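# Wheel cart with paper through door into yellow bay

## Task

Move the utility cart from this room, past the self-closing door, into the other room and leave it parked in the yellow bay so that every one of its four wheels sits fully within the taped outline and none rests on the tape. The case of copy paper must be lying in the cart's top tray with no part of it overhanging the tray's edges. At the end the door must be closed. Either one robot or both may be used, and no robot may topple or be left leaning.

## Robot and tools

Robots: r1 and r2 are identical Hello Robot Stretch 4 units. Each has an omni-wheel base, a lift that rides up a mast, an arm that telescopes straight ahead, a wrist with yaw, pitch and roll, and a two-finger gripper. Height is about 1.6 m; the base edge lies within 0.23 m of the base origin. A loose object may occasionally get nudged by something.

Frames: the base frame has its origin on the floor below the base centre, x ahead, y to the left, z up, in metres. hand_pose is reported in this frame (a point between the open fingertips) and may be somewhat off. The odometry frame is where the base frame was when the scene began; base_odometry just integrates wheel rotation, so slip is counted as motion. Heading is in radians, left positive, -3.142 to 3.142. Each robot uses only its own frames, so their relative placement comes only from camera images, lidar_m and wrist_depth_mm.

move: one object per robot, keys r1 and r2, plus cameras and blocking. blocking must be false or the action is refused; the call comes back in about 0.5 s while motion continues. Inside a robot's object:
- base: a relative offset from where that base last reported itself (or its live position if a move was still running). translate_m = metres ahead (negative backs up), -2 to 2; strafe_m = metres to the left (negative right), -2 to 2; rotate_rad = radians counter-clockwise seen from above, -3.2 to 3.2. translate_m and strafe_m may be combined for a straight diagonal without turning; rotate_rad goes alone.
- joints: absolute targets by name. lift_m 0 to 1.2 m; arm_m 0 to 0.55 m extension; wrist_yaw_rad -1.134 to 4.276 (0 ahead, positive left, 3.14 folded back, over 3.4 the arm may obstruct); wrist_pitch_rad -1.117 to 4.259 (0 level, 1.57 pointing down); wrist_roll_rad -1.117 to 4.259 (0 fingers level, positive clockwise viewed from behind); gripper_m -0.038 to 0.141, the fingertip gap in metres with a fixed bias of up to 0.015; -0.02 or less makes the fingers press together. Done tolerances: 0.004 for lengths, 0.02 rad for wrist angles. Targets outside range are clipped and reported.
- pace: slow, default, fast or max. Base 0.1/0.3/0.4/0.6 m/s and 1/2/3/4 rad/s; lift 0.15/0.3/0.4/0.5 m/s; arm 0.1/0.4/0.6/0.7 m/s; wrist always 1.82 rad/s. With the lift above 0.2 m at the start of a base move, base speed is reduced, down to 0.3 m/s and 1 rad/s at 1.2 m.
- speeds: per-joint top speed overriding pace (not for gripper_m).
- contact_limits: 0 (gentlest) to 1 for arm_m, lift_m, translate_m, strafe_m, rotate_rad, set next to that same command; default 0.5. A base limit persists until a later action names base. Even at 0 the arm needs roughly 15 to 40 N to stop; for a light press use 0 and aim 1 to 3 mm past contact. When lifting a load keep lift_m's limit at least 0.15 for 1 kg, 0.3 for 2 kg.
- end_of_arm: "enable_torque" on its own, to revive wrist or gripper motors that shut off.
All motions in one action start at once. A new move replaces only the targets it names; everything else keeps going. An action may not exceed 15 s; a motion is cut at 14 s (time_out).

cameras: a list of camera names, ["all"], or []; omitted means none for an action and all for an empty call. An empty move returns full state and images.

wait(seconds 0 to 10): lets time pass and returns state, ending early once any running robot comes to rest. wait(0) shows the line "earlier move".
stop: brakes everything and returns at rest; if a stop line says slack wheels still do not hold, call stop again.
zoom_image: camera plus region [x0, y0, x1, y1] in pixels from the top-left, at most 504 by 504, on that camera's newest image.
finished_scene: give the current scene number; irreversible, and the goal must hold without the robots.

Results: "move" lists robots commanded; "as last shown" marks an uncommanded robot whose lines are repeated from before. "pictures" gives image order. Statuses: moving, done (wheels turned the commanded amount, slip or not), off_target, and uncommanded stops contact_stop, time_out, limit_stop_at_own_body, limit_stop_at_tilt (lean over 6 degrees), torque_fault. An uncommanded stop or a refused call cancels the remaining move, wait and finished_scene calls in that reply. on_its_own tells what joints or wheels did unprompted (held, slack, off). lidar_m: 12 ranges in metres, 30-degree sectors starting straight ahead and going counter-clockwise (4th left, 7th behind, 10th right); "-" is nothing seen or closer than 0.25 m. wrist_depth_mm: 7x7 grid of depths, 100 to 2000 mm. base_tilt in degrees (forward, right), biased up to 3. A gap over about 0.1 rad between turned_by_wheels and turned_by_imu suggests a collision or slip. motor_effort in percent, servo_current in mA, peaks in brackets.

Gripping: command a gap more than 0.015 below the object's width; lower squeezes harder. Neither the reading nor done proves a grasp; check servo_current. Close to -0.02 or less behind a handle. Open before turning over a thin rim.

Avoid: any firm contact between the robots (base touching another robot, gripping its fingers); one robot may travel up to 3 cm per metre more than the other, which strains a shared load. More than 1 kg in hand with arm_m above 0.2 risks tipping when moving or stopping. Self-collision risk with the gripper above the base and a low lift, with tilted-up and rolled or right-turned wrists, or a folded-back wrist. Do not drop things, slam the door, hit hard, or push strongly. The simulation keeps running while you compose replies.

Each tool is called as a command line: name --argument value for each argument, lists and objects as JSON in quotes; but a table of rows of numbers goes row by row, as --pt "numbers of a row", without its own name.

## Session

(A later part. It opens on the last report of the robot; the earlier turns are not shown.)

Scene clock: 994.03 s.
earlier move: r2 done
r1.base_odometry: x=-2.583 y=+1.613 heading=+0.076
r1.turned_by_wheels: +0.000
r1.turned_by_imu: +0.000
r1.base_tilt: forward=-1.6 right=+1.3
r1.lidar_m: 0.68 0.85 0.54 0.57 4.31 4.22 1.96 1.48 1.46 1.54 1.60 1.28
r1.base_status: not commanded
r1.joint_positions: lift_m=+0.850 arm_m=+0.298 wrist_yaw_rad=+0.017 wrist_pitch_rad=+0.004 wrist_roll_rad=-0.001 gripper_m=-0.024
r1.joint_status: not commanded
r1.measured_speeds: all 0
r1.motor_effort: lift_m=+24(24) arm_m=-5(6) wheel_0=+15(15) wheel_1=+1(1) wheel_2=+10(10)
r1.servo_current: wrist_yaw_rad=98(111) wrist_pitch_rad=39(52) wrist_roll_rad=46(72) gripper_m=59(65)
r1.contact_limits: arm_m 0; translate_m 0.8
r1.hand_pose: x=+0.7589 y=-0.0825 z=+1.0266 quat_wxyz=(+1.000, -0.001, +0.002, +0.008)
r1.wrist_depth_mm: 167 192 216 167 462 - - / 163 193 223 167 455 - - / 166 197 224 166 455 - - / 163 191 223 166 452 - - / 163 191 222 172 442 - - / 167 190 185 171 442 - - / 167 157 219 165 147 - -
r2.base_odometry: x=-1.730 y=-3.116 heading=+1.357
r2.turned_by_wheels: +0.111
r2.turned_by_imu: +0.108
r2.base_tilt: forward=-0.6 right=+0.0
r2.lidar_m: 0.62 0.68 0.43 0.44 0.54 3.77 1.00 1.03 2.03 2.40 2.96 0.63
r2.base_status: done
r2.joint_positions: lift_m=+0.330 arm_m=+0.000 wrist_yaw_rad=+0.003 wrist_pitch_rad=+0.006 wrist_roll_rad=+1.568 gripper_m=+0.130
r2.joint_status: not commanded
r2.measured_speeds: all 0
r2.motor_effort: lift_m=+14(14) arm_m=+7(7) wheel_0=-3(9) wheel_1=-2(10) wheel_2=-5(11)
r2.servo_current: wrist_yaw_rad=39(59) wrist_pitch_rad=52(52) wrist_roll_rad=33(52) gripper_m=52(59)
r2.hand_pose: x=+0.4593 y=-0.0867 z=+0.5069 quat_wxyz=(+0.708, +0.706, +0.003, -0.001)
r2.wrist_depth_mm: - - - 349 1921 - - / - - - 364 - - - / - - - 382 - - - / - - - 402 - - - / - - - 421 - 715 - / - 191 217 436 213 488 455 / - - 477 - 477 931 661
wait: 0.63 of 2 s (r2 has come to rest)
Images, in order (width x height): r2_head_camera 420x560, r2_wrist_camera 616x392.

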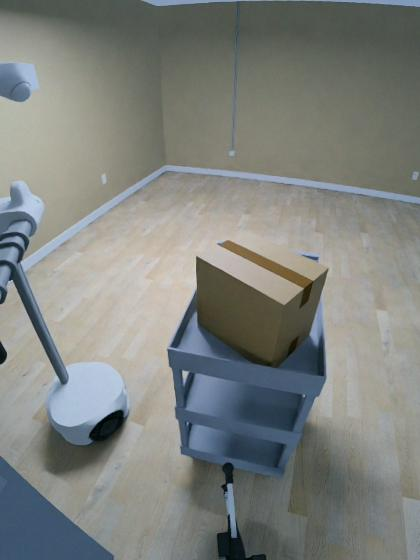

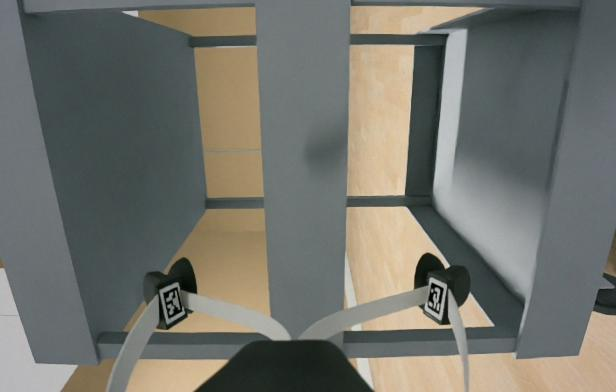

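move --blocking false --r2 '{"base":{"strafe_m":-0.1,"translate_m":0.12},"pace":"slow"}'

wait --seconds 2.5

wait --seconds 0.1 --cameras '["r2_wrist_camera"]'

Scene clock: 1000.87 s.
move: r2 moving
r1: as last shown
r1.contact_limits: arm_m 0; translate_m 0.8
r2.base_odometry: x=-1.720 y=-3.108 heading=+1.357
r2.turned_by_wheels: -0.001
r2.turned_by_imu: +0.000
r2.base_tilt: forward=-0.7 right=+0.1
r2.lidar_m: 0.62 0.68 0.44 0.44 0.54 3.79 1.01 1.06 2.08 2.38 2.96 0.62
r2.base_status: translate_m moving; strafe_m moving
r2.joint_positions: lift_m=+0.330 arm_m=+0.000 wrist_yaw_rad=+0.003 wrist_pitch_rad=+0.006 wrist_roll_rad=+1.568 gripper_m=+0.130
r2.joint_status: not commanded
r2.measured_speeds: translate_m=+0.039 strafe_m=-0.033 rotate_rad=+0.001 lift_m=+0.000 arm_m=+0.000 wrist_yaw_rad=+0.000 wrist_pitch_rad=+0.000 wrist_roll_rad=+0.000
r2.motor_effort: lift_m=+14(14) arm_m=+6(7) wheel_0=+6(9) wheel_1=-4(5) wheel_2=-7(11)
r2.servo_current: wrist_yaw_rad=46(59) wrist_pitch_rad=46(52) wrist_roll_rad=52(59) gripper_m=52(59)
r2.hand_pose: x=+0.4593 y=-0.0867 z=+0.5069 quat_wxyz=(+0.708, +0.706, +0.003, -0.001)
r2.wrist_depth_mm: - - - 338 1983 - - / - - - 353 1983 - - / - - - 370 - - - / - - - 387 - - - / - - - 410 - 768 - / - 191 217 424 213 603 439 / - 477 466 - 469 477 621
pictures: none

Scene clock: 1003.17 s.
earlier move: r2 done
r1.base_odometry: x=-2.583 y=+1.613 heading=+0.076
r1.turned_by_wheels: +0.000
r1.turned_by_imu: +0.000
r1.base_tilt: forward=-1.6 right=+1.2
r1.lidar_m: 0.66 0.91 0.52 0.56 4.32 4.21 1.97 1.50 1.46 1.54 1.58 1.29
r1.base_status: not commanded
r1.joint_positions: lift_m=+0.850 arm_m=+0.298 wrist_yaw_rad=+0.017 wrist_pitch_rad=+0.004 wrist_roll_rad=-0.001 gripper_m=-0.024
r1.joint_status: not commanded
r1.measured_speeds: all 0
r1.motor_effort: lift_m=+24(25) arm_m=-5(6) wheel_0=+15(15) wheel_1=+1(2) wheel_2=+10(10)
r1.servo_current: wrist_yaw_rad=104(117) wrist_pitch_rad=46(52) wrist_roll_rad=59(65) gripper_m=52(65)
r1.contact_limits: arm_m 0; translate_m 0.8
r1.hand_pose: x=+0.7589 y=-0.0825 z=+1.0266 quat_wxyz=(+1.000, -0.001, +0.002, +0.008)
r1.wrist_depth_mm: 168 191 216 167 462 - - / 163 192 224 166 455 - - / 165 196 223 167 449 - - / 164 191 222 166 449 - - / 163 191 223 172 449 - - / 166 190 184 171 442 - - / 167 157 219 166 148 - -
r2.base_odometry: x=-1.607 y=-3.020 heading=+1.357
r2.turned_by_wheels: +0.000
r2.turned_by_imu: +0.001
r2.base_tilt: forward=-0.7 right=+0.0
r2.lidar_m: 0.47 0.61 0.50 0.48 0.60 3.93 1.09 1.23 2.34 2.35 2.89 0.47
r2.base_status: done
r2.joint_positions: lift_m=+0.330 arm_m=+0.000 wrist_yaw_rad=+0.003 wrist_pitch_rad=+0.006 wrist_roll_rad=+1.568 gripper_m=+0.130
r2.joint_status: not commanded
r2.measured_speeds: all 0
r2.motor_effort: lift_m=+14(14) arm_m=+7(7) wheel_0=+5(11) wheel_1=-4(8) wheel_2=-6(11)
r2.servo_current: wrist_yaw_rad=52(59) wrist_pitch_rad=46(52) wrist_roll_rad=46(59) gripper_m=52(59)
r2.hand_pose: x=+0.4593 y=-0.0867 z=+0.5069 quat_wxyz=(+0.708, +0.706, +0.003, -0.001)
r2.wrist_depth_mm: - - - 220 1756 - - / - - 768 229 1499 - - / - - - 238 1576 - - / - - - 250 1576 - - / - - 270 265 904 - - / - 189 218 274 195 580 - / - - - - 1537 1098 -
wait: 2.30 of 2.5 s (r2 has come to rest)
pictures: none

Scene clock: 1003.27 s.
r1.base_odometry: x=-2.583 y=+1.613 heading=+0.076
r1.turned_by_wheels: +0.000
r1.turned_by_imu: +0.000
r1.base_tilt: forward=-1.6 right=+1.2
r1.lidar_m: 0.68 0.89 0.54 0.56 4.32 4.22 1.98 1.49 1.44 1.54 1.57 1.25
r1.base_status: not commanded
r1.joint_positions: lift_m=+0.850 arm_m=+0.298 wrist_yaw_rad=+0.017 wrist_pitch_rad=+0.004 wrist_roll_rad=-0.001 gripper_m=-0.024
r1.joint_status: not commanded
r1.measured_speeds: all 0
r1.on_its_own: wrist_yaw_rad is at rest, and its servo_current (117 mA) is outside its rest range (0 to 104 mA)
r1.motor_effort: lift_m=+24(25) arm_m=-6(6) wheel_0=+15(15) wheel_1=+1(2) wheel_2=+10(10)
r1.servo_current: wrist_yaw_rad=117(117) wrist_pitch_rad=39(52) wrist_roll_rad=46(65) gripper_m=59(65)
r1.contact_limits: arm_m 0; translate_m 0.8
r1.hand_pose: x=+0.7589 y=-0.0825 z=+1.0266 quat_wxyz=(+1.000, -0.001, +0.002, +0.008)
r1.wrist_depth_mm: 167 193 216 167 455 - - / 163 192 223 167 455 - - / 165 198 223 166 452 - - / 163 192 221 166 449 - - / 163 191 222 172 449 - - / 166 190 183 170 449 - - / 167 158 220 166 147 - -
r2.base_odometry: x=-1.607 y=-3.020 heading=+1.357
r2.turned_by_wheels: +0.000
r2.turned_by_imu: +0.000
r2.base_tilt: forward=-0.7 right=+0.0
r2.lidar_m: 0.50 0.58 0.47 0.48 0.61 3.92 1.07 1.23 2.33 2.35 2.90 0.49
r2.base_status: done
r2.joint_positions: lift_m=+0.330 arm_m=+0.000 wrist_yaw_rad=+0.003 wrist_pitch_rad=+0.006 wrist_roll_rad=+1.568 gripper_m=+0.130
r2.joint_status: not commanded
r2.measured_speeds: all 0
r2.motor_effort: lift_m=+14(14) arm_m=+7(7) wheel_0=+5(11) wheel_1=-3(8) wheel_2=-6(11)
r2.servo_current: wrist_yaw_rad=33(59) wrist_pitch_rad=46(52) wrist_roll_rad=59(59) gripper_m=52(59)
r2.hand_pose: x=+0.4593 y=-0.0867 z=+0.5069 quat_wxyz=(+0.708, +0.706, +0.003, -0.001)
r2.wrist_depth_mm: - - - 220 1661 - - / - - 768 229 1537 - - / - - - 239 1576 - - / - - - 250 1576 - - / - - 268 265 904 - - / - 189 218 274 195 580 - / - - - - 1576 1098 -
wait: 0.10 s; no rest
Images, in order (width x height): r2_wrist_camera 616x392.

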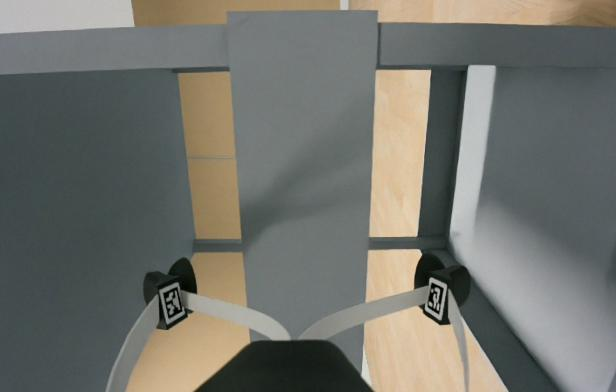

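move --blocking false --r2 '{"base":{"translate_m":0.11},"pace":"slow","contact_limits":{"translate_m":0.1}}'

wait --seconds 2

move --blocking false --r2 '{"joints":{"gripper_m":0.03}}'

wait --seconds 1.5 --cameras '["r2_wrist_camera","r2_head_camera","r2_head_left_camera"]'

Scene clock: 1012.17 s.
move: r2 moving
r1.base_odometry: x=-2.583 y=+1.613 heading=+0.076
r1.turned_by_wheels: +0.000
r1.turned_by_imu: +0.000
r1.base_tilt: forward=-1.5 right=+1.3
r1.lidar_m: 0.65 0.88 0.53 0.56 4.30 4.22 1.96 1.48 1.45 1.56 1.59 1.28
r1.base_status: not commanded
r1.joint_positions: lift_m=+0.850 arm_m=+0.298 wrist_yaw_rad=+0.017 wrist_pitch_rad=+0.004 wrist_roll_rad=-0.001 gripper_m=-0.024
r1.joint_status: not commanded
r1.measured_speeds: all 0
r1.motor_effort: lift_m=+24(24) arm_m=-6(6) wheel_0=+15(15) wheel_1=+1(1) wheel_2=+10(10)
r1.servo_current: wrist_yaw_rad=104(104) wrist_pitch_rad=39(52) wrist_roll_rad=52(65) gripper_m=52(65)
r1.contact_limits: arm_m 0; translate_m 0.8
r1.hand_pose: x=+0.7589 y=-0.0825 z=+1.0266 quat_wxyz=(+1.000, -0.001, +0.002, +0.008)
r1.wrist_depth_mm: 167 192 216 167 459 - - / 164 192 223 167 459 - - / 165 198 224 167 449 - - / 163 192 223 166 449 - - / 163 191 221 172 449 - - / 166 190 185 171 445 - - / 167 158 219 166 147 - -
r2.base_odometry: x=-1.605 y=-3.008 heading=+1.357
r2.turned_by_wheels: +0.000
r2.turned_by_imu: +0.001
r2.base_tilt: forward=-0.7 right=+0.1
r2.lidar_m: 0.46 0.57 0.48 0.48 0.60 3.95 1.10 1.26 2.32 2.37 2.91 0.48
r2.base_status: translate_m moving
r2.joint_positions: lift_m=+0.330 arm_m=+0.000 wrist_yaw_rad=+0.003 wrist_pitch_rad=+0.006 wrist_roll_rad=+1.568 gripper_m=+0.130
r2.joint_status: not commanded
r2.measured_speeds: translate_m=+0.048 strafe_m=+0.000 rotate_rad=-0.002 lift_m=+0.000 arm_m=+0.000 wrist_yaw_rad=+0.000 wrist_pitch_rad=+0.000 wrist_roll_rad=+0.000
r2.motor_effort: lift_m=+14(14) arm_m=+7(7) wheel_0=+8(11) wheel_1=+5(7) wheel_2=-9(11)
r2.servo_current: wrist_yaw_rad=39(52) wrist_pitch_rad=46(52) wrist_roll_rad=46(52) gripper_m=52(52)
r2.contact_limits: translate_m 0.1
r2.hand_pose: x=+0.4593 y=-0.0867 z=+0.5069 quat_wxyz=(+0.708, +0.706, +0.003, -0.001)
r2.wrist_depth_mm: - - 211 209 - - - / - - - 219 1537 - - / - - - 229 1576 - - / - - - 240 1576 - - / - - 255 252 891 - - / - 189 218 265 195 574 - / - - - - 1576 1098 -
pictures: none

Scene clock: 1014.03 s.
earlier move: r2 done
r1.base_odometry: x=-2.583 y=+1.613 heading=+0.076
r1.turned_by_wheels: +0.000
r1.turned_by_imu: +0.000
r1.base_tilt: forward=-1.6 right=+1.3
r1.lidar_m: 0.64 0.80 0.54 0.58 4.31 4.22 1.96 1.49 1.45 1.53 1.59 1.29
r1.base_status: not commanded
r1.joint_positions: lift_m=+0.850 arm_m=+0.298 wrist_yaw_rad=+0.017 wrist_pitch_rad=+0.004 wrist_roll_rad=-0.001 gripper_m=-0.024
r1.joint_status: not commanded
r1.measured_speeds: all 0
r1.motor_effort: lift_m=+24(24) arm_m=-5(6) wheel_0=+15(15) wheel_1=+1(1) wheel_2=+10(10)
r1.servo_current: wrist_yaw_rad=104(104) wrist_pitch_rad=39(52) wrist_roll_rad=46(72) gripper_m=52(65)
r1.contact_limits: arm_m 0; translate_m 0.8
r1.hand_pose: x=+0.7589 y=-0.0825 z=+1.0266 quat_wxyz=(+1.000, -0.001, +0.002, +0.008)
r1.wrist_depth_mm: 168 193 216 167 459 - - / 163 191 224 166 459 - - / 165 198 224 166 445 - - / 163 192 222 166 445 - - / 163 190 222 172 449 - - / 166 190 183 171 449 - - / 167 158 220 166 147 - -
r2.base_odometry: x=-1.584 y=-2.913 heading=+1.357
r2.turned_by_wheels: +0.000
r2.turned_by_imu: +0.001
r2.base_tilt: forward=-0.7 right=+0.1
r2.lidar_m: 0.40 0.50 0.58 0.46 0.57 1.15 1.20 1.35 2.37 2.38 2.95 0.41
r2.base_status: done
r2.joint_positions: lift_m=+0.330 arm_m=+0.000 wrist_yaw_rad=+0.001 wrist_pitch_rad=+0.006 wrist_roll_rad=+1.568 gripper_m=+0.130
r2.joint_status: not commanded
r2.measured_speeds: all 0
r2.motor_effort: lift_m=+14(14) arm_m=+7(7) wheel_0=+4(11) wheel_1=+5(8) wheel_2=-5(11)
r2.servo_current: wrist_yaw_rad=52(59) wrist_pitch_rad=39(59) wrist_roll_rad=52(59) gripper_m=52(65)
r2.contact_limits: translate_m 0.1
r2.hand_pose: x=+0.4592 y=-0.0870 z=+0.5069 quat_wxyz=(+0.708, +0.706, +0.002, -0.001)
r2.wrist_depth_mm: - - 151 149 - 991 - / - - 158 157 158 - - / - - 166 164 - - - / - - 173 173 - - - / - - 183 181 185 - - / - 189 189 189 189 591 - / - - - - - 1098 -
wait: 1.87 of 2 s (r2 has come to rest)
pictures: none

Scene clock: 1014.53 s.
move: r2 moving
r1: as last shown
r1.contact_limits: arm_m 0; translate_m 0.8
r2.base_odometry: x=-1.584 y=-2.913 heading=+1.357
r2.turned_by_wheels: +0.000
r2.turned_by_imu: +0.000
r2.base_tilt: forward=-0.7 right=+0.1
r2.lidar_m: 0.42 0.49 0.58 0.44 0.58 1.15 1.19 1.37 2.37 2.39 2.93 0.41
r2.base_status: not commanded
r2.joint_positions: lift_m=+0.330 arm_m=+0.000 wrist_yaw_rad=+0.001 wrist_pitch_rad=+0.006 wrist_roll_rad=+1.568 gripper_m=+0.117
r2.joint_status: gripper_m moving
r2.measured_speeds: all 0
r2.motor_effort: lift_m=+14(14) arm_m=+7(7) wheel_0=+4(5) wheel_1=+5(5) wheel_2=-4(5)
r2.servo_current: wrist_yaw_rad=52(52) wrist_pitch_rad=46(46) wrist_roll_rad=52(52) gripper_m=111(111)
r2.contact_limits: translate_m 0.1
r2.hand_pose: x=+0.4592 y=-0.0870 z=+0.5069 quat_wxyz=(+0.708, +0.706, +0.002, -0.001)
r2.wrist_depth_mm: - - 151 149 - 976 - / - - 158 157 157 - - / - - 166 164 - - - / - - 172 173 - - - / - - 183 181 195 - - / - 187 189 189 188 621 - / - - - - - 1025 -
pictures: none

Scene clock: 1015.93 s.
earlier move: r2 done
r1.base_odometry: x=-2.583 y=+1.613 heading=+0.076
r1.turned_by_wheels: +0.000
r1.turned_by_imu: +0.000
r1.base_tilt: forward=-1.6 right=+1.2
r1.lidar_m: 0.68 0.78 0.52 0.58 4.32 4.22 1.97 1.47 1.44 1.55 1.58 1.26
r1.base_status: not commanded
r1.joint_positions: lift_m=+0.850 arm_m=+0.298 wrist_yaw_rad=+0.017 wrist_pitch_rad=+0.004 wrist_roll_rad=-0.001 gripper_m=-0.024
r1.joint_status: not commanded
r1.measured_speeds: all 0
r1.motor_effort: lift_m=+24(25) arm_m=-5(6) wheel_0=+15(16) wheel_1=+1(2) wheel_2=+10(10)
r1.servo_current: wrist_yaw_rad=85(111) wrist_pitch_rad=46(52) wrist_roll_rad=52(65) gripper_m=59(59)
r1.contact_limits: arm_m 0; translate_m 0.8
r1.hand_pose: x=+0.7589 y=-0.0825 z=+1.0266 quat_wxyz=(+1.000, -0.001, +0.002, +0.008)
r1.wrist_depth_mm: 167 192 216 167 459 - - / 163 193 223 167 455 - - / 165 197 223 166 452 - - / 163 191 223 165 449 - - / 163 191 221 173 449 - - / 166 190 184 171 445 - - / 167 157 219 165 148 - -
r2.base_odometry: x=-1.584 y=-2.913 heading=+1.357
r2.turned_by_wheels: +0.000
r2.turned_by_imu: +0.000
r2.base_tilt: forward=-0.6 right=+0.1
r2.lidar_m: 0.41 0.50 0.59 0.46 0.56 1.15 1.20 1.35 2.36 2.38 2.91 0.41
r2.base_status: not commanded
r2.joint_positions: lift_m=+0.330 arm_m=+0.000 wrist_yaw_rad=+0.001 wrist_pitch_rad=+0.006 wrist_roll_rad=+1.568 gripper_m=+0.031
r2.joint_status: all done
r2.measured_speeds: all 0
r2.motor_effort: lift_m=+17(17) arm_m=+5(7) wheel_0=+5(5) wheel_1=+5(5) wheel_2=-3(5)
r2.servo_current: wrist_yaw_rad=39(59) wrist_pitch_rad=46(52) wrist_roll_rad=52(59) gripper_m=130(306)
r2.contact_limits: translate_m 0.1
r2.hand_pose: x=+0.4593 y=-0.0870 z=+0.5067 quat_wxyz=(+0.708, +0.706, +0.002, -0.001)
r2.wrist_depth_mm: - - 142 142 - 878 - / - - 148 148 - - - / - - 157 157 - - - / - - 164 165 778 - - / - - 175 172 178 - - / - 173 184 183 180 167 - / - - - - - 1042 -
wait: 1.40 of 1.5 s (r2 has come to rest)
pictures: r2_head_camera, r2_head_left_camera, r2_wrist_camera
Images, in order (width x height): r2_head_camera 420x560, r2_head_left_camera 420x672, r2_wrist_camera 616x392.

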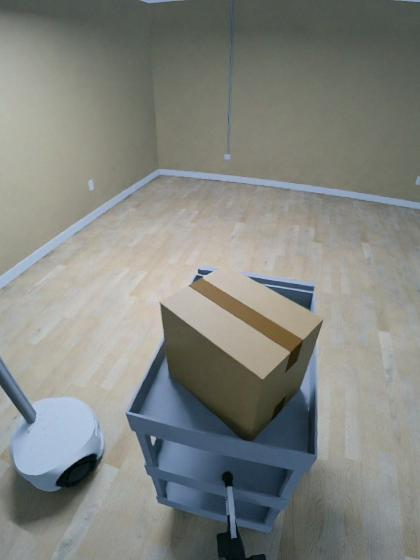

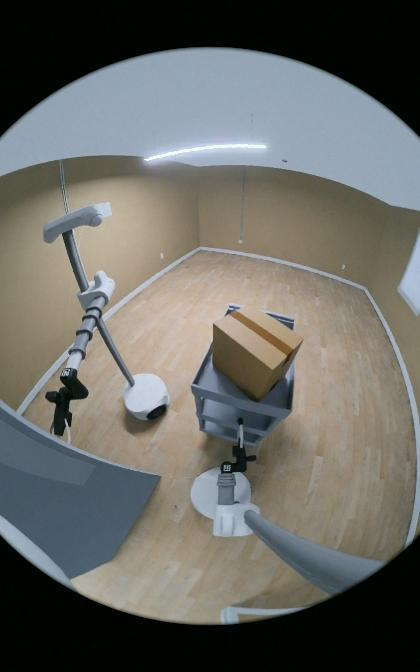

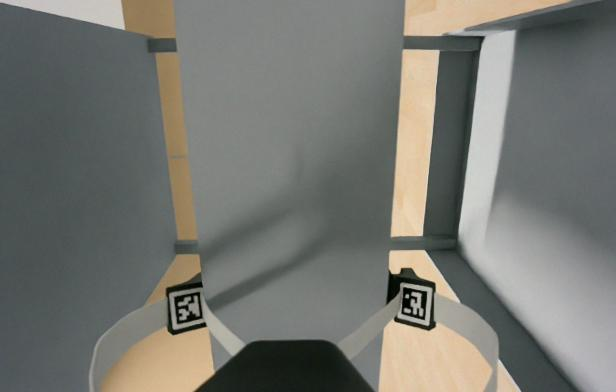

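move --blocking false --r2 '{"base":{"translate_m":-0.95,"strafe_m":0.32},"pace":"slow"}'

wait --seconds 5.5 --cameras '["r2_head_left_camera"]'

wait --seconds 5.5 --cameras '["r2_head_camera","r2_head_left_camera","r2_wrist_camera","r1_head_left_camera"]'

Scene clock: 1033.23 s.
move: r2 moving
r1: as last shown
r1.contact_limits: arm_m 0; translate_m 0.8
r2.base_odometry: x=-1.591 y=-2.924 heading=+1.357
r2.turned_by_wheels: +0.000
r2.turned_by_imu: +0.000
r2.base_tilt: forward=-0.7 right=+0.1
r2.lidar_m: 0.40 0.49 0.57 0.46 0.57 1.12 1.19 1.30 2.37 2.38 2.93 0.41
r2.base_status: translate_m moving; strafe_m moving
r2.joint_positions: lift_m=+0.330 arm_m=+0.000 wrist_yaw_rad=+0.001 wrist_pitch_rad=+0.006 wrist_roll_rad=+1.568 gripper_m=+0.031
r2.joint_status: not commanded
r2.measured_speeds: translate_m=-0.049 strafe_m=+0.016 rotate_rad=+0.000 lift_m=+0.000 arm_m=+0.000 wrist_yaw_rad=+0.000 wrist_pitch_rad=+0.000 wrist_roll_rad=+0.000
r2.motor_effort: lift_m=+17(17) arm_m=+4(6) wheel_0=-10(10) wheel_1=-3(5) wheel_2=+11(11)
r2.servo_current: wrist_yaw_rad=52(52) wrist_pitch_rad=46(46) wrist_roll_rad=52(52) gripper_m=124(137)
r2.hand_pose: x=+0.4594 y=-0.0870 z=+0.5066 quat_wxyz=(+0.708, +0.706, +0.002, -0.001)
r2.wrist_depth_mm: - - 142 143 - 878 - / - - 149 148 - - - / - - 158 157 - - - / - - 164 165 788 - - / - - 174 172 178 - - / - 173 183 184 181 167 - / - - - - - 1138 -
pictures: none

Scene clock: 1038.73 s.
earlier move: r2 moving
r1.base_odometry: x=-2.583 y=+1.613 heading=+0.076
r1.turned_by_wheels: +0.000
r1.turned_by_imu: +0.000
r1.base_tilt: forward=-1.6 right=+1.2
r1.lidar_m: 0.67 0.49 0.48 3.49 4.30 4.22 1.98 1.47 1.46 1.54 1.59 1.26
r1.base_status: not commanded
r1.joint_positions: lift_m=+0.850 arm_m=+0.298 wrist_yaw_rad=+0.017 wrist_pitch_rad=+0.004 wrist_roll_rad=-0.001 gripper_m=-0.024
r1.joint_status: not commanded
r1.measured_speeds: all 0
r1.motor_effort: lift_m=+24(25) arm_m=-5(6) wheel_0=+15(16) wheel_1=+1(2) wheel_2=+10(10)
r1.servo_current: wrist_yaw_rad=85(130) wrist_pitch_rad=46(59) wrist_roll_rad=46(78) gripper_m=59(72)
r1.contact_limits: arm_m 0; translate_m 0.8
r1.hand_pose: x=+0.7589 y=-0.0825 z=+1.0266 quat_wxyz=(+1.000, -0.001, +0.002, +0.008)
r1.wrist_depth_mm: 168 191 216 167 459 - - / 164 192 224 166 455 - - / 166 197 223 167 452 - - / 163 191 221 166 449 - - / 163 191 223 172 445 - - / 166 190 185 171 445 - - / 167 158 219 166 148 - -
r2.base_odometry: x=-1.867 y=-3.387 heading=+1.357
r2.turned_by_wheels: +0.000
r2.turned_by_imu: +0.001
r2.base_tilt: forward=-0.6 right=+0.1
r2.lidar_m: 0.40 0.46 0.47 0.47 0.59 3.47 3.49 0.73 1.32 2.37 2.92 0.42
r2.base_status: translate_m moving; strafe_m moving
r2.joint_positions: lift_m=+0.330 arm_m=+0.000 wrist_yaw_rad=+0.001 wrist_pitch_rad=+0.006 wrist_roll_rad=+1.568 gripper_m=+0.031
r2.joint_status: not commanded
r2.measured_speeds: translate_m=-0.094 strafe_m=+0.032 rotate_rad=-0.001 lift_m=+0.000 arm_m=+0.000 wrist_yaw_rad=+0.000 wrist_pitch_rad=+0.000 wrist_roll_rad=+0.000
r2.motor_effort: lift_m=+17(17) arm_m=+4(6) wheel_0=-5(10) wheel_1=-4(7) wheel_2=+10(13)
r2.servo_current: wrist_yaw_rad=59(59) wrist_pitch_rad=46(59) wrist_roll_rad=52(59) gripper_m=124(137)
r2.hand_pose: x=+0.4594 y=-0.0870 z=+0.5066 quat_wxyz=(+0.708, +0.706, +0.002, -0.001)
r2.wrist_depth_mm: - - 152 151 - 1008 - / - - 158 157 - - - / - - 163 163 750 - - / - - 168 170 778 - - / - - 176 175 - - - / - 163 182 184 181 168 - / - - - - - 960 -
wait: 5.50 s; no rest
Images, in order (width x height): r2_head_left_camera 420x672.

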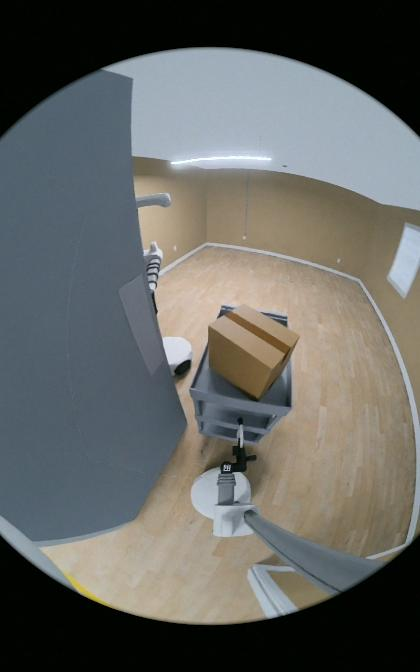

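Scene clock: 1044.00 s.
earlier move: r2 done
r1.base_odometry: x=-2.583 y=+1.613 heading=+0.076
r1.turned_by_wheels: +0.000
r1.turned_by_imu: +0.000
r1.base_tilt: forward=-1.6 right=+1.2
r1.lidar_m: 0.65 0.69 3.26 3.48 4.31 4.21 1.97 1.48 1.44 1.54 1.61 1.24
r1.base_status: not commanded
r1.joint_positions: lift_m=+0.850 arm_m=+0.298 wrist_yaw_rad=+0.017 wrist_pitch_rad=+0.004 wrist_roll_rad=-0.001 gripper_m=-0.024
r1.joint_status: not commanded
r1.measured_speeds: all 0
r1.motor_effort: lift_m=+24(25) arm_m=-6(6) wheel_0=+15(16) wheel_1=+1(2) wheel_2=+10(10)
r1.servo_current: wrist_yaw_rad=104(130) wrist_pitch_rad=46(59) wrist_roll_rad=52(78) gripper_m=59(72)
r1.contact_limits: arm_m 0; translate_m 0.8
r1.hand_pose: x=+0.7589 y=-0.0825 z=+1.0266 quat_wxyz=(+1.000, -0.001, +0.002, +0.008)
r1.wrist_depth_mm: 168 192 216 167 459 - - / 163 193 224 166 455 - - / 166 198 223 166 452 - - / 163 192 223 166 449 - - / 163 191 222 172 445 - - / 166 190 184 171 445 - - / 167 157 220 166 148 - -
r2.base_odometry: x=-2.098 y=-3.773 heading=+1.357
r2.turned_by_wheels: +0.000
r2.turned_by_imu: +0.001
r2.base_tilt: forward=-0.7 right=+0.1
r2.lidar_m: 0.41 0.45 0.48 0.48 3.00 3.04 3.07 0.56 0.45 2.34 2.92 0.39
r2.base_status: done
r2.joint_positions: lift_m=+0.330 arm_m=+0.000 wrist_yaw_rad=+0.001 wrist_pitch_rad=+0.006 wrist_roll_rad=+1.569 gripper_m=+0.031
r2.joint_status: not commanded
r2.measured_speeds: all 0
r2.motor_effort: lift_m=+17(17) arm_m=+4(6) wheel_0=-2(10) wheel_1=-3(7) wheel_2=+8(13)
r2.servo_current: wrist_yaw_rad=39(59) wrist_pitch_rad=46(59) wrist_roll_rad=39(65) gripper_m=124(137)
r2.hand_pose: x=+0.4594 y=-0.0870 z=+0.5066 quat_wxyz=(+0.708, +0.706, +0.002, -0.001)
r2.wrist_depth_mm: - - 159 159 - 960 715 / - - 163 163 166 - - / - - 169 168 759 - - / - - 174 173 778 - - / - - 178 178 - - - / - 171 182 183 182 - - / - - - - - - -
wait: 5.27 of 5.5 s (r2 has come to rest)
pictures: r1_head_left_camera, r2_head_camera, r2_head_left_camera, r2_wrist_camera
Images, in order (width x height): r1_head_left_camera 420x672, r2_head_camera 420x560, r2_head_left_camera 420x672, r2_wrist_camera 616x392.

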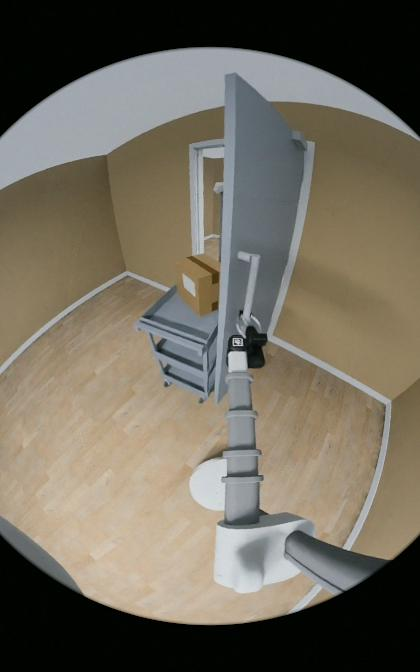

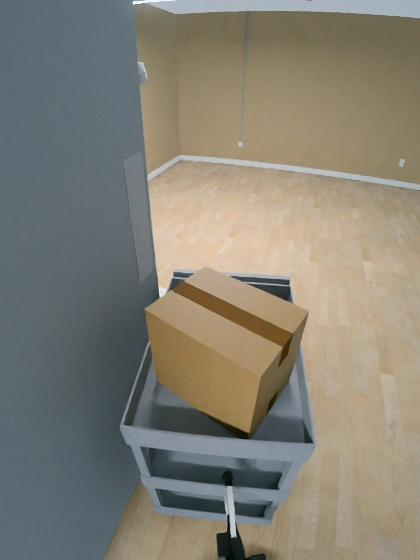

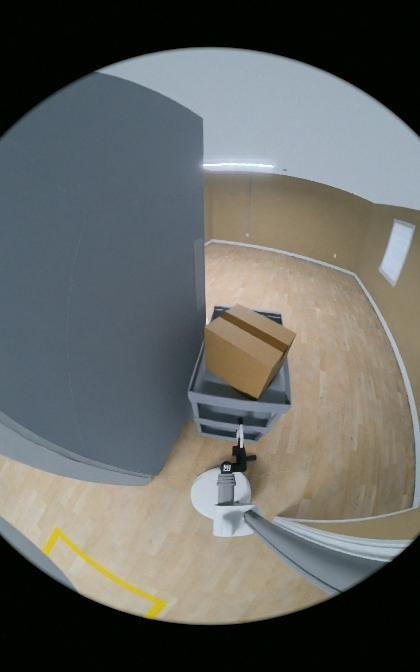

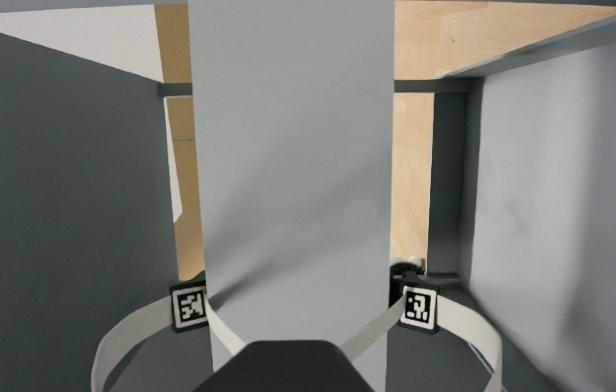

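move --blocking false --r2 '{"base":{"translate_m":-1.12,"strafe_m":0.42},"pace":"slow"}'

wait --seconds 6 --cameras '["r2_head_left_camera"]'

wait --seconds 7 --cameras '["r2_head_camera","r2_head_left_camera","r2_head_right_camera"]'

Scene clock: 1071.43 s.
move: r2 moving
r1: as last shown
r1.contact_limits: arm_m 0; translate_m 0.8
r2.base_odometry: x=-2.105 y=-3.784 heading=+1.357
r2.turned_by_wheels: +0.000
r2.turned_by_imu: +0.001
r2.base_tilt: forward=-0.7 right=+0.1
r2.lidar_m: 0.41 0.44 0.46 0.48 3.00 3.00 3.03 2.87 0.47 2.36 2.91 0.41
r2.base_status: translate_m moving; strafe_m moving
r2.joint_positions: lift_m=+0.330 arm_m=+0.000 wrist_yaw_rad=+0.001 wrist_pitch_rad=+0.006 wrist_roll_rad=+1.569 gripper_m=+0.031
r2.joint_status: not commanded
r2.measured_speeds: translate_m=-0.049 strafe_m=+0.019 rotate_rad=+0.000 lift_m=+0.000 arm_m=+0.000 wrist_yaw_rad=+0.000 wrist_pitch_rad=+0.000 wrist_roll_rad=+0.000
r2.motor_effort: lift_m=+17(17) arm_m=+5(5) wheel_0=-7(11) wheel_1=-5(5) wheel_2=+11(13)
r2.servo_current: wrist_yaw_rad=46(52) wrist_pitch_rad=52(52) wrist_roll_rad=46(59) gripper_m=124(130)
r2.hand_pose: x=+0.4594 y=-0.0870 z=+0.5066 quat_wxyz=(+0.708, +0.706, +0.002, -0.001)
r2.wrist_depth_mm: - - 159 159 - 976 699 / - - 164 164 167 - - / - - 169 169 750 - - / - - 174 174 788 - - / - - 179 178 - - - / - 170 183 183 182 - - / - 153 - - - - -
pictures: none

Scene clock: 1077.43 s.
earlier move: r2 moving
r1.base_odometry: x=-2.583 y=+1.613 heading=+0.076
r1.turned_by_wheels: +0.000
r1.turned_by_imu: +0.000
r1.base_tilt: forward=-1.6 right=+1.2
r1.lidar_m: 0.65 2.39 3.25 3.50 4.32 4.20 1.95 1.48 1.46 1.55 1.60 1.26
r1.base_status: not commanded
r1.joint_positions: lift_m=+0.850 arm_m=+0.298 wrist_yaw_rad=+0.017 wrist_pitch_rad=+0.004 wrist_roll_rad=-0.001 gripper_m=-0.024
r1.joint_status: not commanded
r1.measured_speeds: all 0
r1.motor_effort: lift_m=+24(24) arm_m=-5(6) wheel_0=+15(15) wheel_1=+1(2) wheel_2=+10(10)
r1.servo_current: wrist_yaw_rad=104(124) wrist_pitch_rad=46(52) wrist_roll_rad=46(65) gripper_m=59(65)
r1.contact_limits: arm_m 0; translate_m 0.8
r1.hand_pose: x=+0.7589 y=-0.0825 z=+1.0266 quat_wxyz=(+1.000, -0.001, +0.002, +0.008)
r1.wrist_depth_mm: 167 192 217 167 455 - - / 163 192 224 167 455 - - / 165 198 224 167 452 - - / 163 191 222 166 449 - - / 163 191 222 172 445 - - / 166 189 184 171 445 - - / 167 157 219 166 147 - -
r2.base_odometry: x=-2.425 y=-4.280 heading=+1.357
r2.turned_by_wheels: +0.000
r2.turned_by_imu: +0.000
r2.base_tilt: forward=-0.6 right=+0.1
r2.lidar_m: 0.40 0.45 0.91 2.44 2.70 2.44 2.46 2.56 2.34 0.63 0.61 0.42
r2.base_status: translate_m moving; strafe_m moving
r2.joint_positions: lift_m=+0.330 arm_m=+0.000 wrist_yaw_rad=+0.001 wrist_pitch_rad=+0.006 wrist_roll_rad=+1.569 gripper_m=+0.031
r2.joint_status: not commanded
r2.measured_speeds: translate_m=-0.093 strafe_m=+0.035 rotate_rad=+0.003 lift_m=+0.000 arm_m=+0.000 wrist_yaw_rad=+0.000 wrist_pitch_rad=+0.000 wrist_roll_rad=+0.000
r2.motor_effort: lift_m=+17(17) arm_m=+4(5) wheel_0=-4(11) wheel_1=-7(7) wheel_2=+8(14)
r2.servo_current: wrist_yaw_rad=39(59) wrist_pitch_rad=46(52) wrist_roll_rad=39(65) gripper_m=124(130)
r2.hand_pose: x=+0.4594 y=-0.0870 z=+0.5066 quat_wxyz=(+0.708, +0.706, +0.002, -0.001)
r2.wrist_depth_mm: - - 166 167 - 946 699 / - - 170 171 - 1042 - / - - 174 174 768 - - / - - 177 177 - - - / - - 180 181 - - - / - 171 184 185 182 - - / - - - - - 539 -
wait: 6.00 s; no rest
Images, in order (width x height): r2_head_left_camera 420x672.

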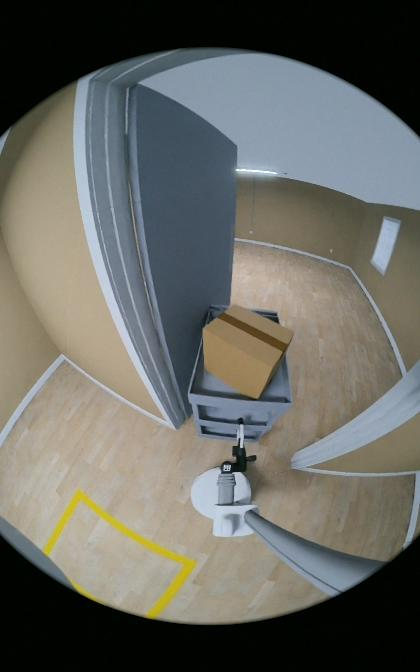

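Scene clock: 1084.10 s.
earlier move: r2 done
r1.base_odometry: x=-2.583 y=+1.613 heading=+0.076
r1.turned_by_wheels: +0.000
r1.turned_by_imu: +0.000
r1.base_tilt: forward=-1.6 right=+1.2
r1.lidar_m: 0.67 2.41 3.25 3.49 4.32 4.23 1.98 1.48 1.45 1.54 1.60 1.27
r1.base_status: not commanded
r1.joint_positions: lift_m=+0.850 arm_m=+0.298 wrist_yaw_rad=+0.017 wrist_pitch_rad=+0.004 wrist_roll_rad=-0.001 gripper_m=-0.024
r1.joint_status: not commanded
r1.measured_speeds: all 0
r1.motor_effort: lift_m=+24(24) arm_m=-5(6) wheel_0=+15(16) wheel_1=+1(2) wheel_2=+10(10)
r1.servo_current: wrist_yaw_rad=98(124) wrist_pitch_rad=46(59) wrist_roll_rad=39(78) gripper_m=52(65)
r1.contact_limits: arm_m 0; translate_m 0.8
r1.hand_pose: x=+0.7589 y=-0.0825 z=+1.0266 quat_wxyz=(+1.000, -0.001, +0.002, +0.008)
r1.wrist_depth_mm: 167 192 216 167 455 - - / 164 191 224 166 455 - - / 165 198 224 167 449 - - / 163 191 224 166 449 - - / 163 191 222 172 445 - - / 166 190 183 171 445 - - / 167 157 220 165 147 - -
r2.base_odometry: x=-2.746 y=-4.778 heading=+1.357
r2.turned_by_wheels: +0.000
r2.turned_by_imu: +0.000
r2.base_tilt: forward=-0.7 right=+0.1
r2.lidar_m: 0.40 0.44 2.34 2.42 2.08 1.83 1.86 2.29 2.29 1.69 1.08 0.42
r2.base_status: done
r2.joint_positions: lift_m=+0.330 arm_m=+0.000 wrist_yaw_rad=+0.001 wrist_pitch_rad=+0.006 wrist_roll_rad=+1.569 gripper_m=+0.031
r2.joint_status: not commanded
r2.measured_speeds: all 0
r2.motor_effort: lift_m=+17(17) arm_m=+4(5) wheel_0=-4(11) wheel_1=-4(7) wheel_2=+6(14)
r2.servo_current: wrist_yaw_rad=39(65) wrist_pitch_rad=46(59) wrist_roll_rad=52(65) gripper_m=124(130)
r2.hand_pose: x=+0.4594 y=-0.0870 z=+0.5066 quat_wxyz=(+0.708, +0.706, +0.002, -0.001)
r2.wrist_depth_mm: - - 167 167 - 960 707 / - - 170 170 - 1025 - / - - 174 174 768 - - / - - 177 177 - - - / - - 180 180 - - - / - 171 184 185 182 - - / - - 138 - - 530 -
wait: 6.67 of 7 s (r2 has come to rest)
Images, in order (width x height): r2_head_camera 420x560, r2_head_left_camera 420x672, r2_head_right_camera 420x672.

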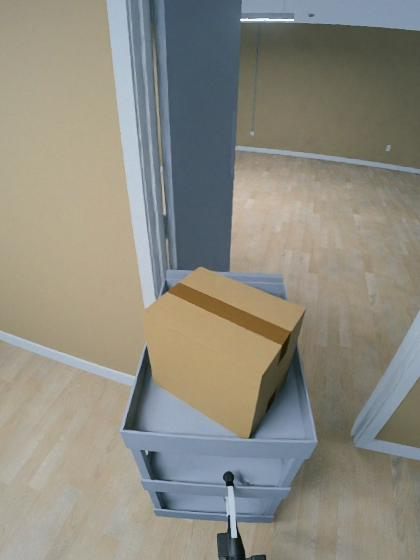

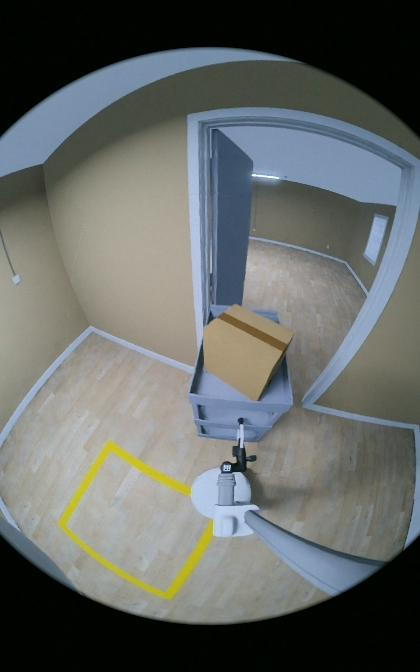

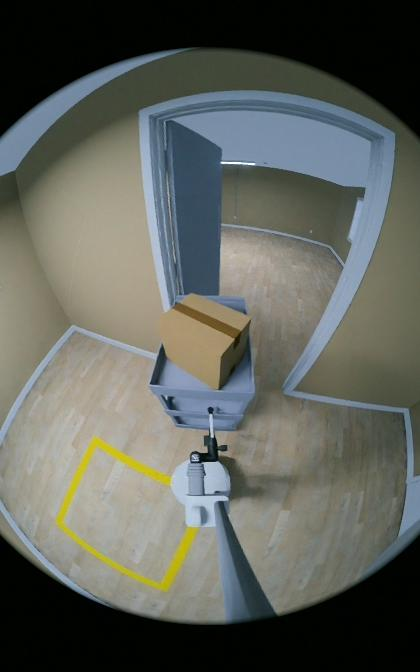

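move --blocking false --r2 '{"base":{"translate_m":-0.523,"strafe_m":0.6},"pace":"slow"}'

wait --seconds 9 --cameras '["r2_head_camera","r2_head_left_camera","r2_wrist_camera"]'

Scene clock: 1130.70 s.
move: r2 moving
r1: as last shown
r1.contact_limits: arm_m 0; translate_m 0.8
r2.base_odometry: x=-2.757 y=-4.785 heading=+1.357
r2.turned_by_wheels: +0.000
r2.turned_by_imu: +0.001
r2.base_tilt: forward=-0.6 right=+0.1
r2.lidar_m: 0.41 0.43 2.36 2.41 2.02 1.83 1.83 2.25 2.32 1.75 1.09 0.42
r2.base_status: translate_m moving; strafe_m moving
r2.joint_positions: lift_m=+0.330 arm_m=+0.000 wrist_yaw_rad=+0.001 wrist_pitch_rad=+0.006 wrist_roll_rad=+1.569 gripper_m=+0.031
r2.joint_status: not commanded
r2.measured_speeds: translate_m=-0.032 strafe_m=+0.038 rotate_rad=+0.001 lift_m=+0.000 arm_m=+0.000 wrist_yaw_rad=-0.005 wrist_pitch_rad=+0.000 wrist_roll_rad=+0.000
r2.motor_effort: lift_m=+17(17) arm_m=+4(5) wheel_0=-8(11) wheel_1=+5(6) wheel_2=+9(10)
r2.servo_current: wrist_yaw_rad=46(59) wrist_pitch_rad=46(52) wrist_roll_rad=46(59) gripper_m=124(130)
r2.hand_pose: x=+0.4593 y=-0.0871 z=+0.5066 quat_wxyz=(+0.708, +0.706, +0.002, -0.002)
r2.wrist_depth_mm: - - 168 169 - 946 691 / - - 171 172 - 1042 - / - - 175 175 768 - - / - - 177 178 - - - / - - 181 181 - - - / - 163 184 185 181 - - / - - - - - 549 -
pictures: none

Scene clock: 1139.43 s.
earlier move: r2 done
r1.base_odometry: x=-2.583 y=+1.613 heading=+0.076
r1.turned_by_wheels: +0.000
r1.turned_by_imu: -0.001
r1.base_tilt: forward=-1.6 right=+1.3
r1.lidar_m: 0.67 2.42 3.26 3.46 4.33 4.23 1.96 1.48 1.44 1.54 1.58 1.27
r1.base_status: not commanded
r1.joint_positions: lift_m=+0.850 arm_m=+0.298 wrist_yaw_rad=+0.017 wrist_pitch_rad=+0.004 wrist_roll_rad=-0.001 gripper_m=-0.024
r1.joint_status: not commanded
r1.measured_speeds: all 0
r1.motor_effort: lift_m=+24(24) arm_m=-5(6) wheel_0=+15(16) wheel_1=+1(2) wheel_2=+10(10)
r1.servo_current: wrist_yaw_rad=104(124) wrist_pitch_rad=46(52) wrist_roll_rad=46(72) gripper_m=59(65)
r1.contact_limits: arm_m 0; translate_m 0.8
r1.hand_pose: x=+0.7589 y=-0.0825 z=+1.0266 quat_wxyz=(+1.000, -0.001, +0.002, +0.008)
r1.wrist_depth_mm: 167 192 217 167 459 - - / 164 192 224 166 459 - - / 165 198 223 166 452 - - / 163 192 222 166 449 - - / 163 191 222 172 449 - - / 166 190 183 171 445 - - / 167 157 220 166 148 - -
r2.base_odometry: x=-3.443 y=-5.162 heading=+1.358
r2.turned_by_wheels: +0.000
r2.turned_by_imu: -0.002
r2.base_tilt: forward=-0.7 right=+0.0
r2.lidar_m: 0.41 2.03 2.01 2.01 1.30 1.16 1.15 1.41 2.68 2.74 1.86 0.34
r2.base_status: done
r2.joint_positions: lift_m=+0.330 arm_m=+0.000 wrist_yaw_rad=-0.004 wrist_pitch_rad=+0.006 wrist_roll_rad=+1.569 gripper_m=+0.031
r2.joint_status: not commanded
r2.measured_speeds: all 0
r2.motor_effort: lift_m=+17(17) arm_m=+5(5) wheel_0=-6(16) wheel_1=+4(7) wheel_2=+6(10)
r2.servo_current: wrist_yaw_rad=46(65) wrist_pitch_rad=46(52) wrist_roll_rad=46(78) gripper_m=124(130)
r2.hand_pose: x=+0.4589 y=-0.0886 z=+0.5066 quat_wxyz=(+0.708, +0.706, +0.001, -0.003)
r2.wrist_depth_mm: - - - - - - - / - - 107 108 - - - / - - 117 118 119 - - / - - 131 135 139 621 - / - - 156 157 163 1060 - / - 170 185 194 180 170 477 / - - - - - 1060 -
wait: 8.73 of 9 s (r2 has come to rest)
Images, in order (width x height): r2_head_camera 420x560, r2_head_left_camera 420x672, r2_wrist_camera 616x392.

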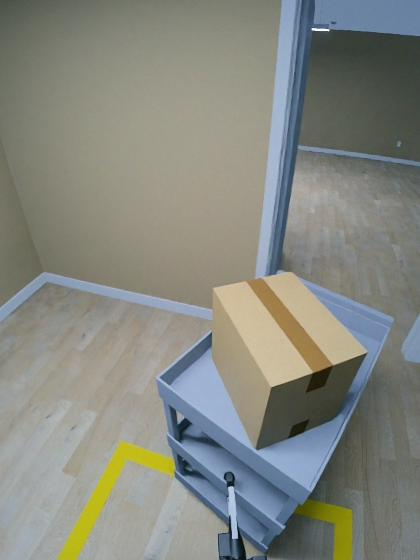

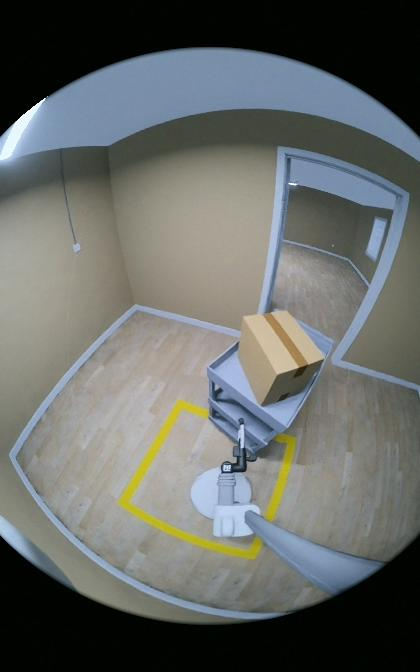

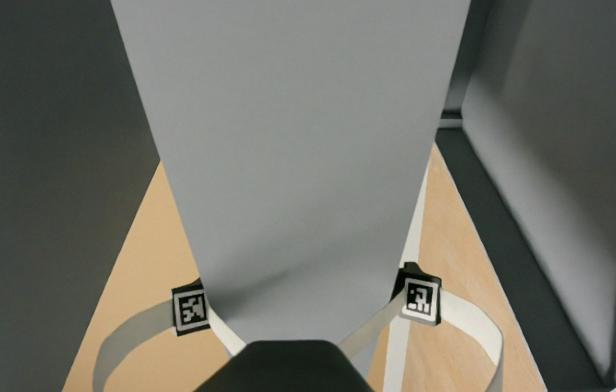

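move --blocking false --r2 '{"base":{"translate_m":-0.62,"strafe_m":0.26},"pace":"slow"}'

wait --seconds 8 --cameras '["r2_head_camera","r2_head_left_camera","r2_head_right_camera"]'

Scene clock: 1158.23 s.
move: r2 moving
r1: as last shown
r1.turned_by_imu: +0.000
r1.contact_limits: arm_m 0; translate_m 0.8
r2.base_odometry: x=-3.451 y=-5.173 heading=+1.357
r2.turned_by_wheels: +0.000
r2.turned_by_imu: +0.000
r2.base_tilt: forward=-0.7 right=+0.1
r2.lidar_m: 0.41 2.08 2.02 1.99 1.28 1.13 1.15 1.42 2.69 2.73 1.88 0.34
r2.base_status: translate_m moving; strafe_m moving
r2.joint_positions: lift_m=+0.330 arm_m=+0.000 wrist_yaw_rad=-0.003 wrist_pitch_rad=+0.006 wrist_roll_rad=+1.569 gripper_m=+0.031
r2.joint_status: not commanded
r2.measured_speeds: translate_m=-0.048 strafe_m=+0.020 rotate_rad=+0.000 lift_m=+0.000 arm_m=+0.000 wrist_yaw_rad=+0.001 wrist_pitch_rad=+0.000 wrist_roll_rad=+0.000
r2.motor_effort: lift_m=+17(17) arm_m=+4(5) wheel_0=-9(10) wheel_1=-5(6) wheel_2=+11(11)
r2.servo_current: wrist_yaw_rad=46(59) wrist_pitch_rad=46(52) wrist_roll_rad=39(52) gripper_m=124(124)
r2.hand_pose: x=+0.4590 y=-0.0883 z=+0.5066 quat_wxyz=(+0.708, +0.706, +0.001, -0.003)
r2.wrist_depth_mm: - - - - - - - / - - 105 108 - - - / - - 116 116 120 - - / - - 132 137 134 627 - / - - 154 156 162 976 - / - 169 186 195 181 170 473 / - - - - - 1060 -
pictures: none

Scene clock: 1165.67 s.
earlier move: r2 done
r1.base_odometry: x=-2.583 y=+1.613 heading=+0.076
r1.turned_by_wheels: +0.000
r1.turned_by_imu: +0.000
r1.base_tilt: forward=-1.6 right=+1.3
r1.lidar_m: 0.67 2.40 3.26 3.47 4.32 4.22 1.96 1.47 1.47 1.54 1.59 1.26
r1.base_status: not commanded
r1.joint_positions: lift_m=+0.850 arm_m=+0.298 wrist_yaw_rad=+0.017 wrist_pitch_rad=+0.004 wrist_roll_rad=-0.001 gripper_m=-0.024
r1.joint_status: not commanded
r1.measured_speeds: all 0
r1.motor_effort: lift_m=+24(25) arm_m=-5(6) wheel_0=+14(16) wheel_1=+1(2) wheel_2=+10(10)
r1.servo_current: wrist_yaw_rad=98(124) wrist_pitch_rad=46(52) wrist_roll_rad=46(85) gripper_m=52(65)
r1.contact_limits: arm_m 0; translate_m 0.8
r1.hand_pose: x=+0.7589 y=-0.0825 z=+1.0266 quat_wxyz=(+1.000, -0.001, +0.002, +0.008)
r1.wrist_depth_mm: 168 192 216 167 459 - - / 164 193 224 167 455 - - / 165 197 223 166 449 - - / 163 191 223 166 449 - - / 163 191 222 172 445 - - / 166 190 184 171 445 - - / 167 157 219 165 148 - -
r2.base_odometry: x=-3.828 y=-5.713 heading=+1.357
r2.turned_by_wheels: +0.000
r2.turned_by_imu: +0.001
r2.base_tilt: forward=-0.7 right=+0.0
r2.lidar_m: 0.41 2.21 1.99 0.83 0.53 0.46 0.47 0.58 1.20 2.77 2.57 0.35
r2.base_status: done
r2.joint_positions: lift_m=+0.330 arm_m=+0.000 wrist_yaw_rad=+0.000 wrist_pitch_rad=+0.006 wrist_roll_rad=+1.569 gripper_m=+0.031
r2.joint_status: not commanded
r2.measured_speeds: all 0
r2.motor_effort: lift_m=+17(17) arm_m=+5(5) wheel_0=-3(11) wheel_1=-5(7) wheel_2=+7(13)
r2.servo_current: wrist_yaw_rad=52(59) wrist_pitch_rad=46(52) wrist_roll_rad=52(59) gripper_m=124(130)
r2.hand_pose: x=+0.4592 y=-0.0874 z=+0.5066 quat_wxyz=(+0.708, +0.706, +0.002, -0.002)
r2.wrist_depth_mm: - - - - - - - / - - 104 108 - - - / - - 115 116 120 - - / - - 132 132 - 609 - / - - 154 155 160 991 - / - - 185 194 181 170 477 / - - - - - 1078 -
wait: 7.43 of 8 s (r2 has come to rest)
Images, in order (width x height): r2_head_camera 420x560, r2_head_left_camera 420x672, r2_head_right_camera 420x672.

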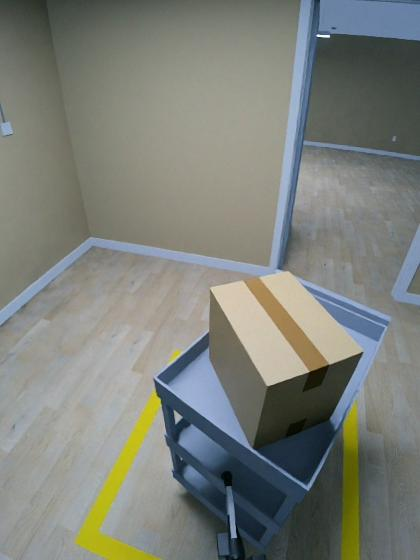

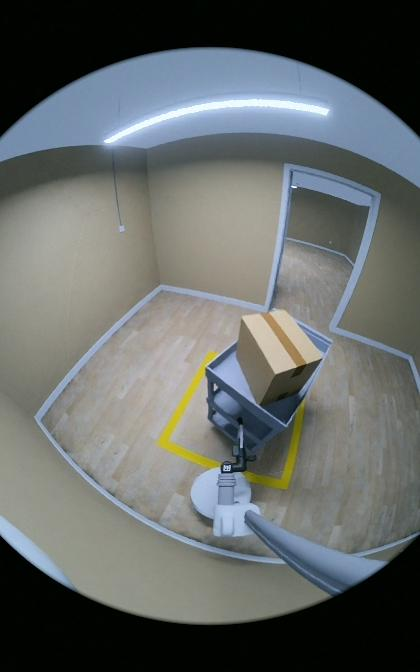

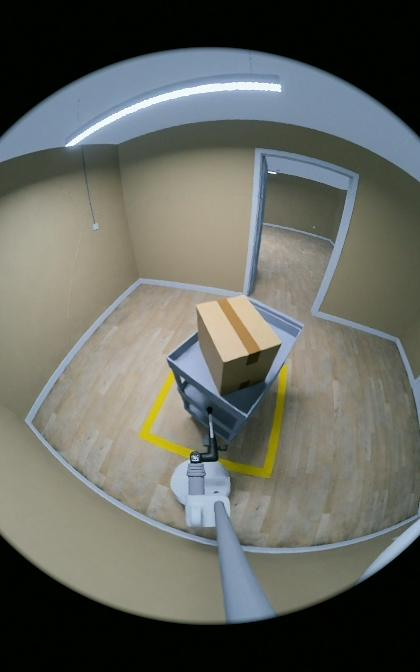

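move --blocking false --r2 '{"base":{"rotate_rad":0.3},"pace":"slow"}'

wait --seconds 3 --cameras '["r2_head_left_camera","r2_head_camera"]'

Scene clock: 1181.90 s.
move: r2 moving
r1: as last shown
r1.contact_limits: arm_m 0; translate_m 0.8
r2.base_odometry: x=-3.828 y=-5.713 heading=+1.481
r2.turned_by_wheels: +0.124
r2.turned_by_imu: +0.120
r2.base_tilt: forward=-0.7 right=+0.1
r2.lidar_m: 0.44 2.10 1.98 0.74 0.50 0.47 0.49 0.65 1.61 2.78 0.68 0.32
r2.base_status: rotate_rad moving
r2.joint_positions: lift_m=+0.330 arm_m=+0.000 wrist_yaw_rad=-0.011 wrist_pitch_rad=+0.006 wrist_roll_rad=+1.569 gripper_m=+0.031
r2.joint_status: not commanded
r2.measured_speeds: translate_m=-0.001 strafe_m=+0.000 rotate_rad=+0.488 lift_m=+0.000 arm_m=+0.000 wrist_yaw_rad=-0.004 wrist_pitch_rad=+0.000 wrist_roll_rad=+0.000
r2.motor_effort: lift_m=+17(17) arm_m=+5(5) wheel_0=-13(15) wheel_1=-11(11) wheel_2=-14(14)
r2.servo_current: wrist_yaw_rad=72(72) wrist_pitch_rad=46(52) wrist_roll_rad=59(59) gripper_m=124(124)
r2.hand_pose: x=+0.4583 y=-0.0906 z=+0.5066 quat_wxyz=(+0.708, +0.706, -0.002, -0.006)
r2.wrist_depth_mm: - - - - - - - / - - - - - - - / - - 105 106 103 - - / - - 124 125 121 580 - / - - 158 153 160 991 508 / - - 184 196 181 171 - / - 382 - - - 392 -
pictures: none

Scene clock: 1182.77 s.
earlier move: r2 done
r1.base_odometry: x=-2.583 y=+1.613 heading=+0.076
r1.turned_by_wheels: +0.000
r1.turned_by_imu: +0.000
r1.base_tilt: forward=-1.6 right=+1.3
r1.lidar_m: 0.68 2.37 3.26 3.47 4.32 4.22 1.96 1.47 1.43 1.55 1.59 1.24
r1.base_status: not commanded
r1.joint_positions: lift_m=+0.850 arm_m=+0.298 wrist_yaw_rad=+0.017 wrist_pitch_rad=+0.004 wrist_roll_rad=-0.001 gripper_m=-0.024
r1.joint_status: not commanded
r1.measured_speeds: all 0
r1.motor_effort: lift_m=+24(25) arm_m=-5(6) wheel_0=+15(16) wheel_1=+1(1) wheel_2=+10(10)
r1.servo_current: wrist_yaw_rad=91(117) wrist_pitch_rad=46(52) wrist_roll_rad=39(59) gripper_m=59(59)
r1.contact_limits: arm_m 0; translate_m 0.8
r1.hand_pose: x=+0.7589 y=-0.0825 z=+1.0266 quat_wxyz=(+1.000, -0.001, +0.002, +0.008)
r1.wrist_depth_mm: 168 192 217 167 459 - - / 163 192 224 167 459 - - / 165 198 224 166 455 - - / 164 191 222 166 445 - - / 162 191 221 172 445 - - / 166 190 184 171 445 - - / 167 157 219 166 148 - -
r2.base_odometry: x=-3.828 y=-5.713 heading=+1.656
r2.turned_by_wheels: +0.174
r2.turned_by_imu: +0.170
r2.base_tilt: forward=-0.7 right=+0.1
r2.lidar_m: 0.37 2.00 1.31 0.62 0.47 0.46 0.52 0.80 2.75 2.99 0.41 0.30
r2.base_status: done
r2.joint_positions: lift_m=+0.330 arm_m=+0.000 wrist_yaw_rad=-0.004 wrist_pitch_rad=+0.006 wrist_roll_rad=+1.569 gripper_m=+0.031
r2.joint_status: not commanded
r2.measured_speeds: all 0
r2.motor_effort: lift_m=+17(17) arm_m=+4(5) wheel_0=-5(15) wheel_1=-6(11) wheel_2=-11(16)
r2.servo_current: wrist_yaw_rad=52(72) wrist_pitch_rad=52(52) wrist_roll_rad=52(59) gripper_m=111(124)
r2.hand_pose: x=+0.4589 y=-0.0887 z=+0.5066 quat_wxyz=(+0.708, +0.706, +0.000, -0.004)
r2.wrist_depth_mm: - - - - - - - / - - - - - - - / - - - - - - - / - - - - - - - / - - - - - - - / - 410 163 267 176 174 439 / - - - - 1430 1078 654
wait: 0.87 of 3 s (r2 has come to rest)
pictures: r2_head_camera, r2_head_left_camera
Images, in order (width x height): r2_head_camera 420x560, r2_head_left_camera 420x672.

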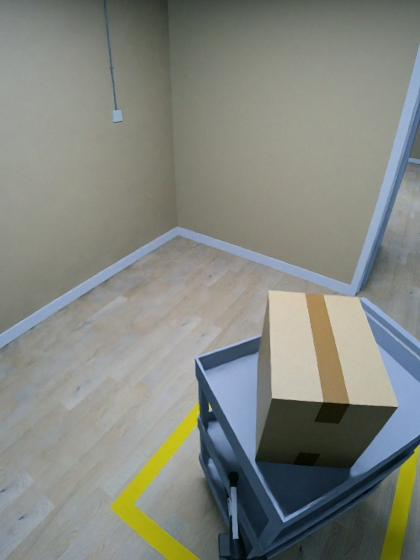

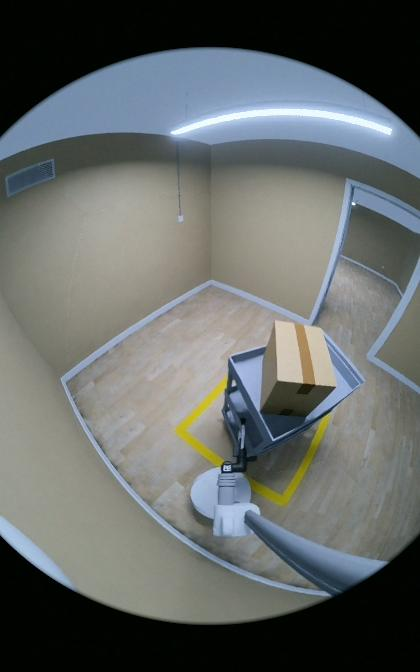

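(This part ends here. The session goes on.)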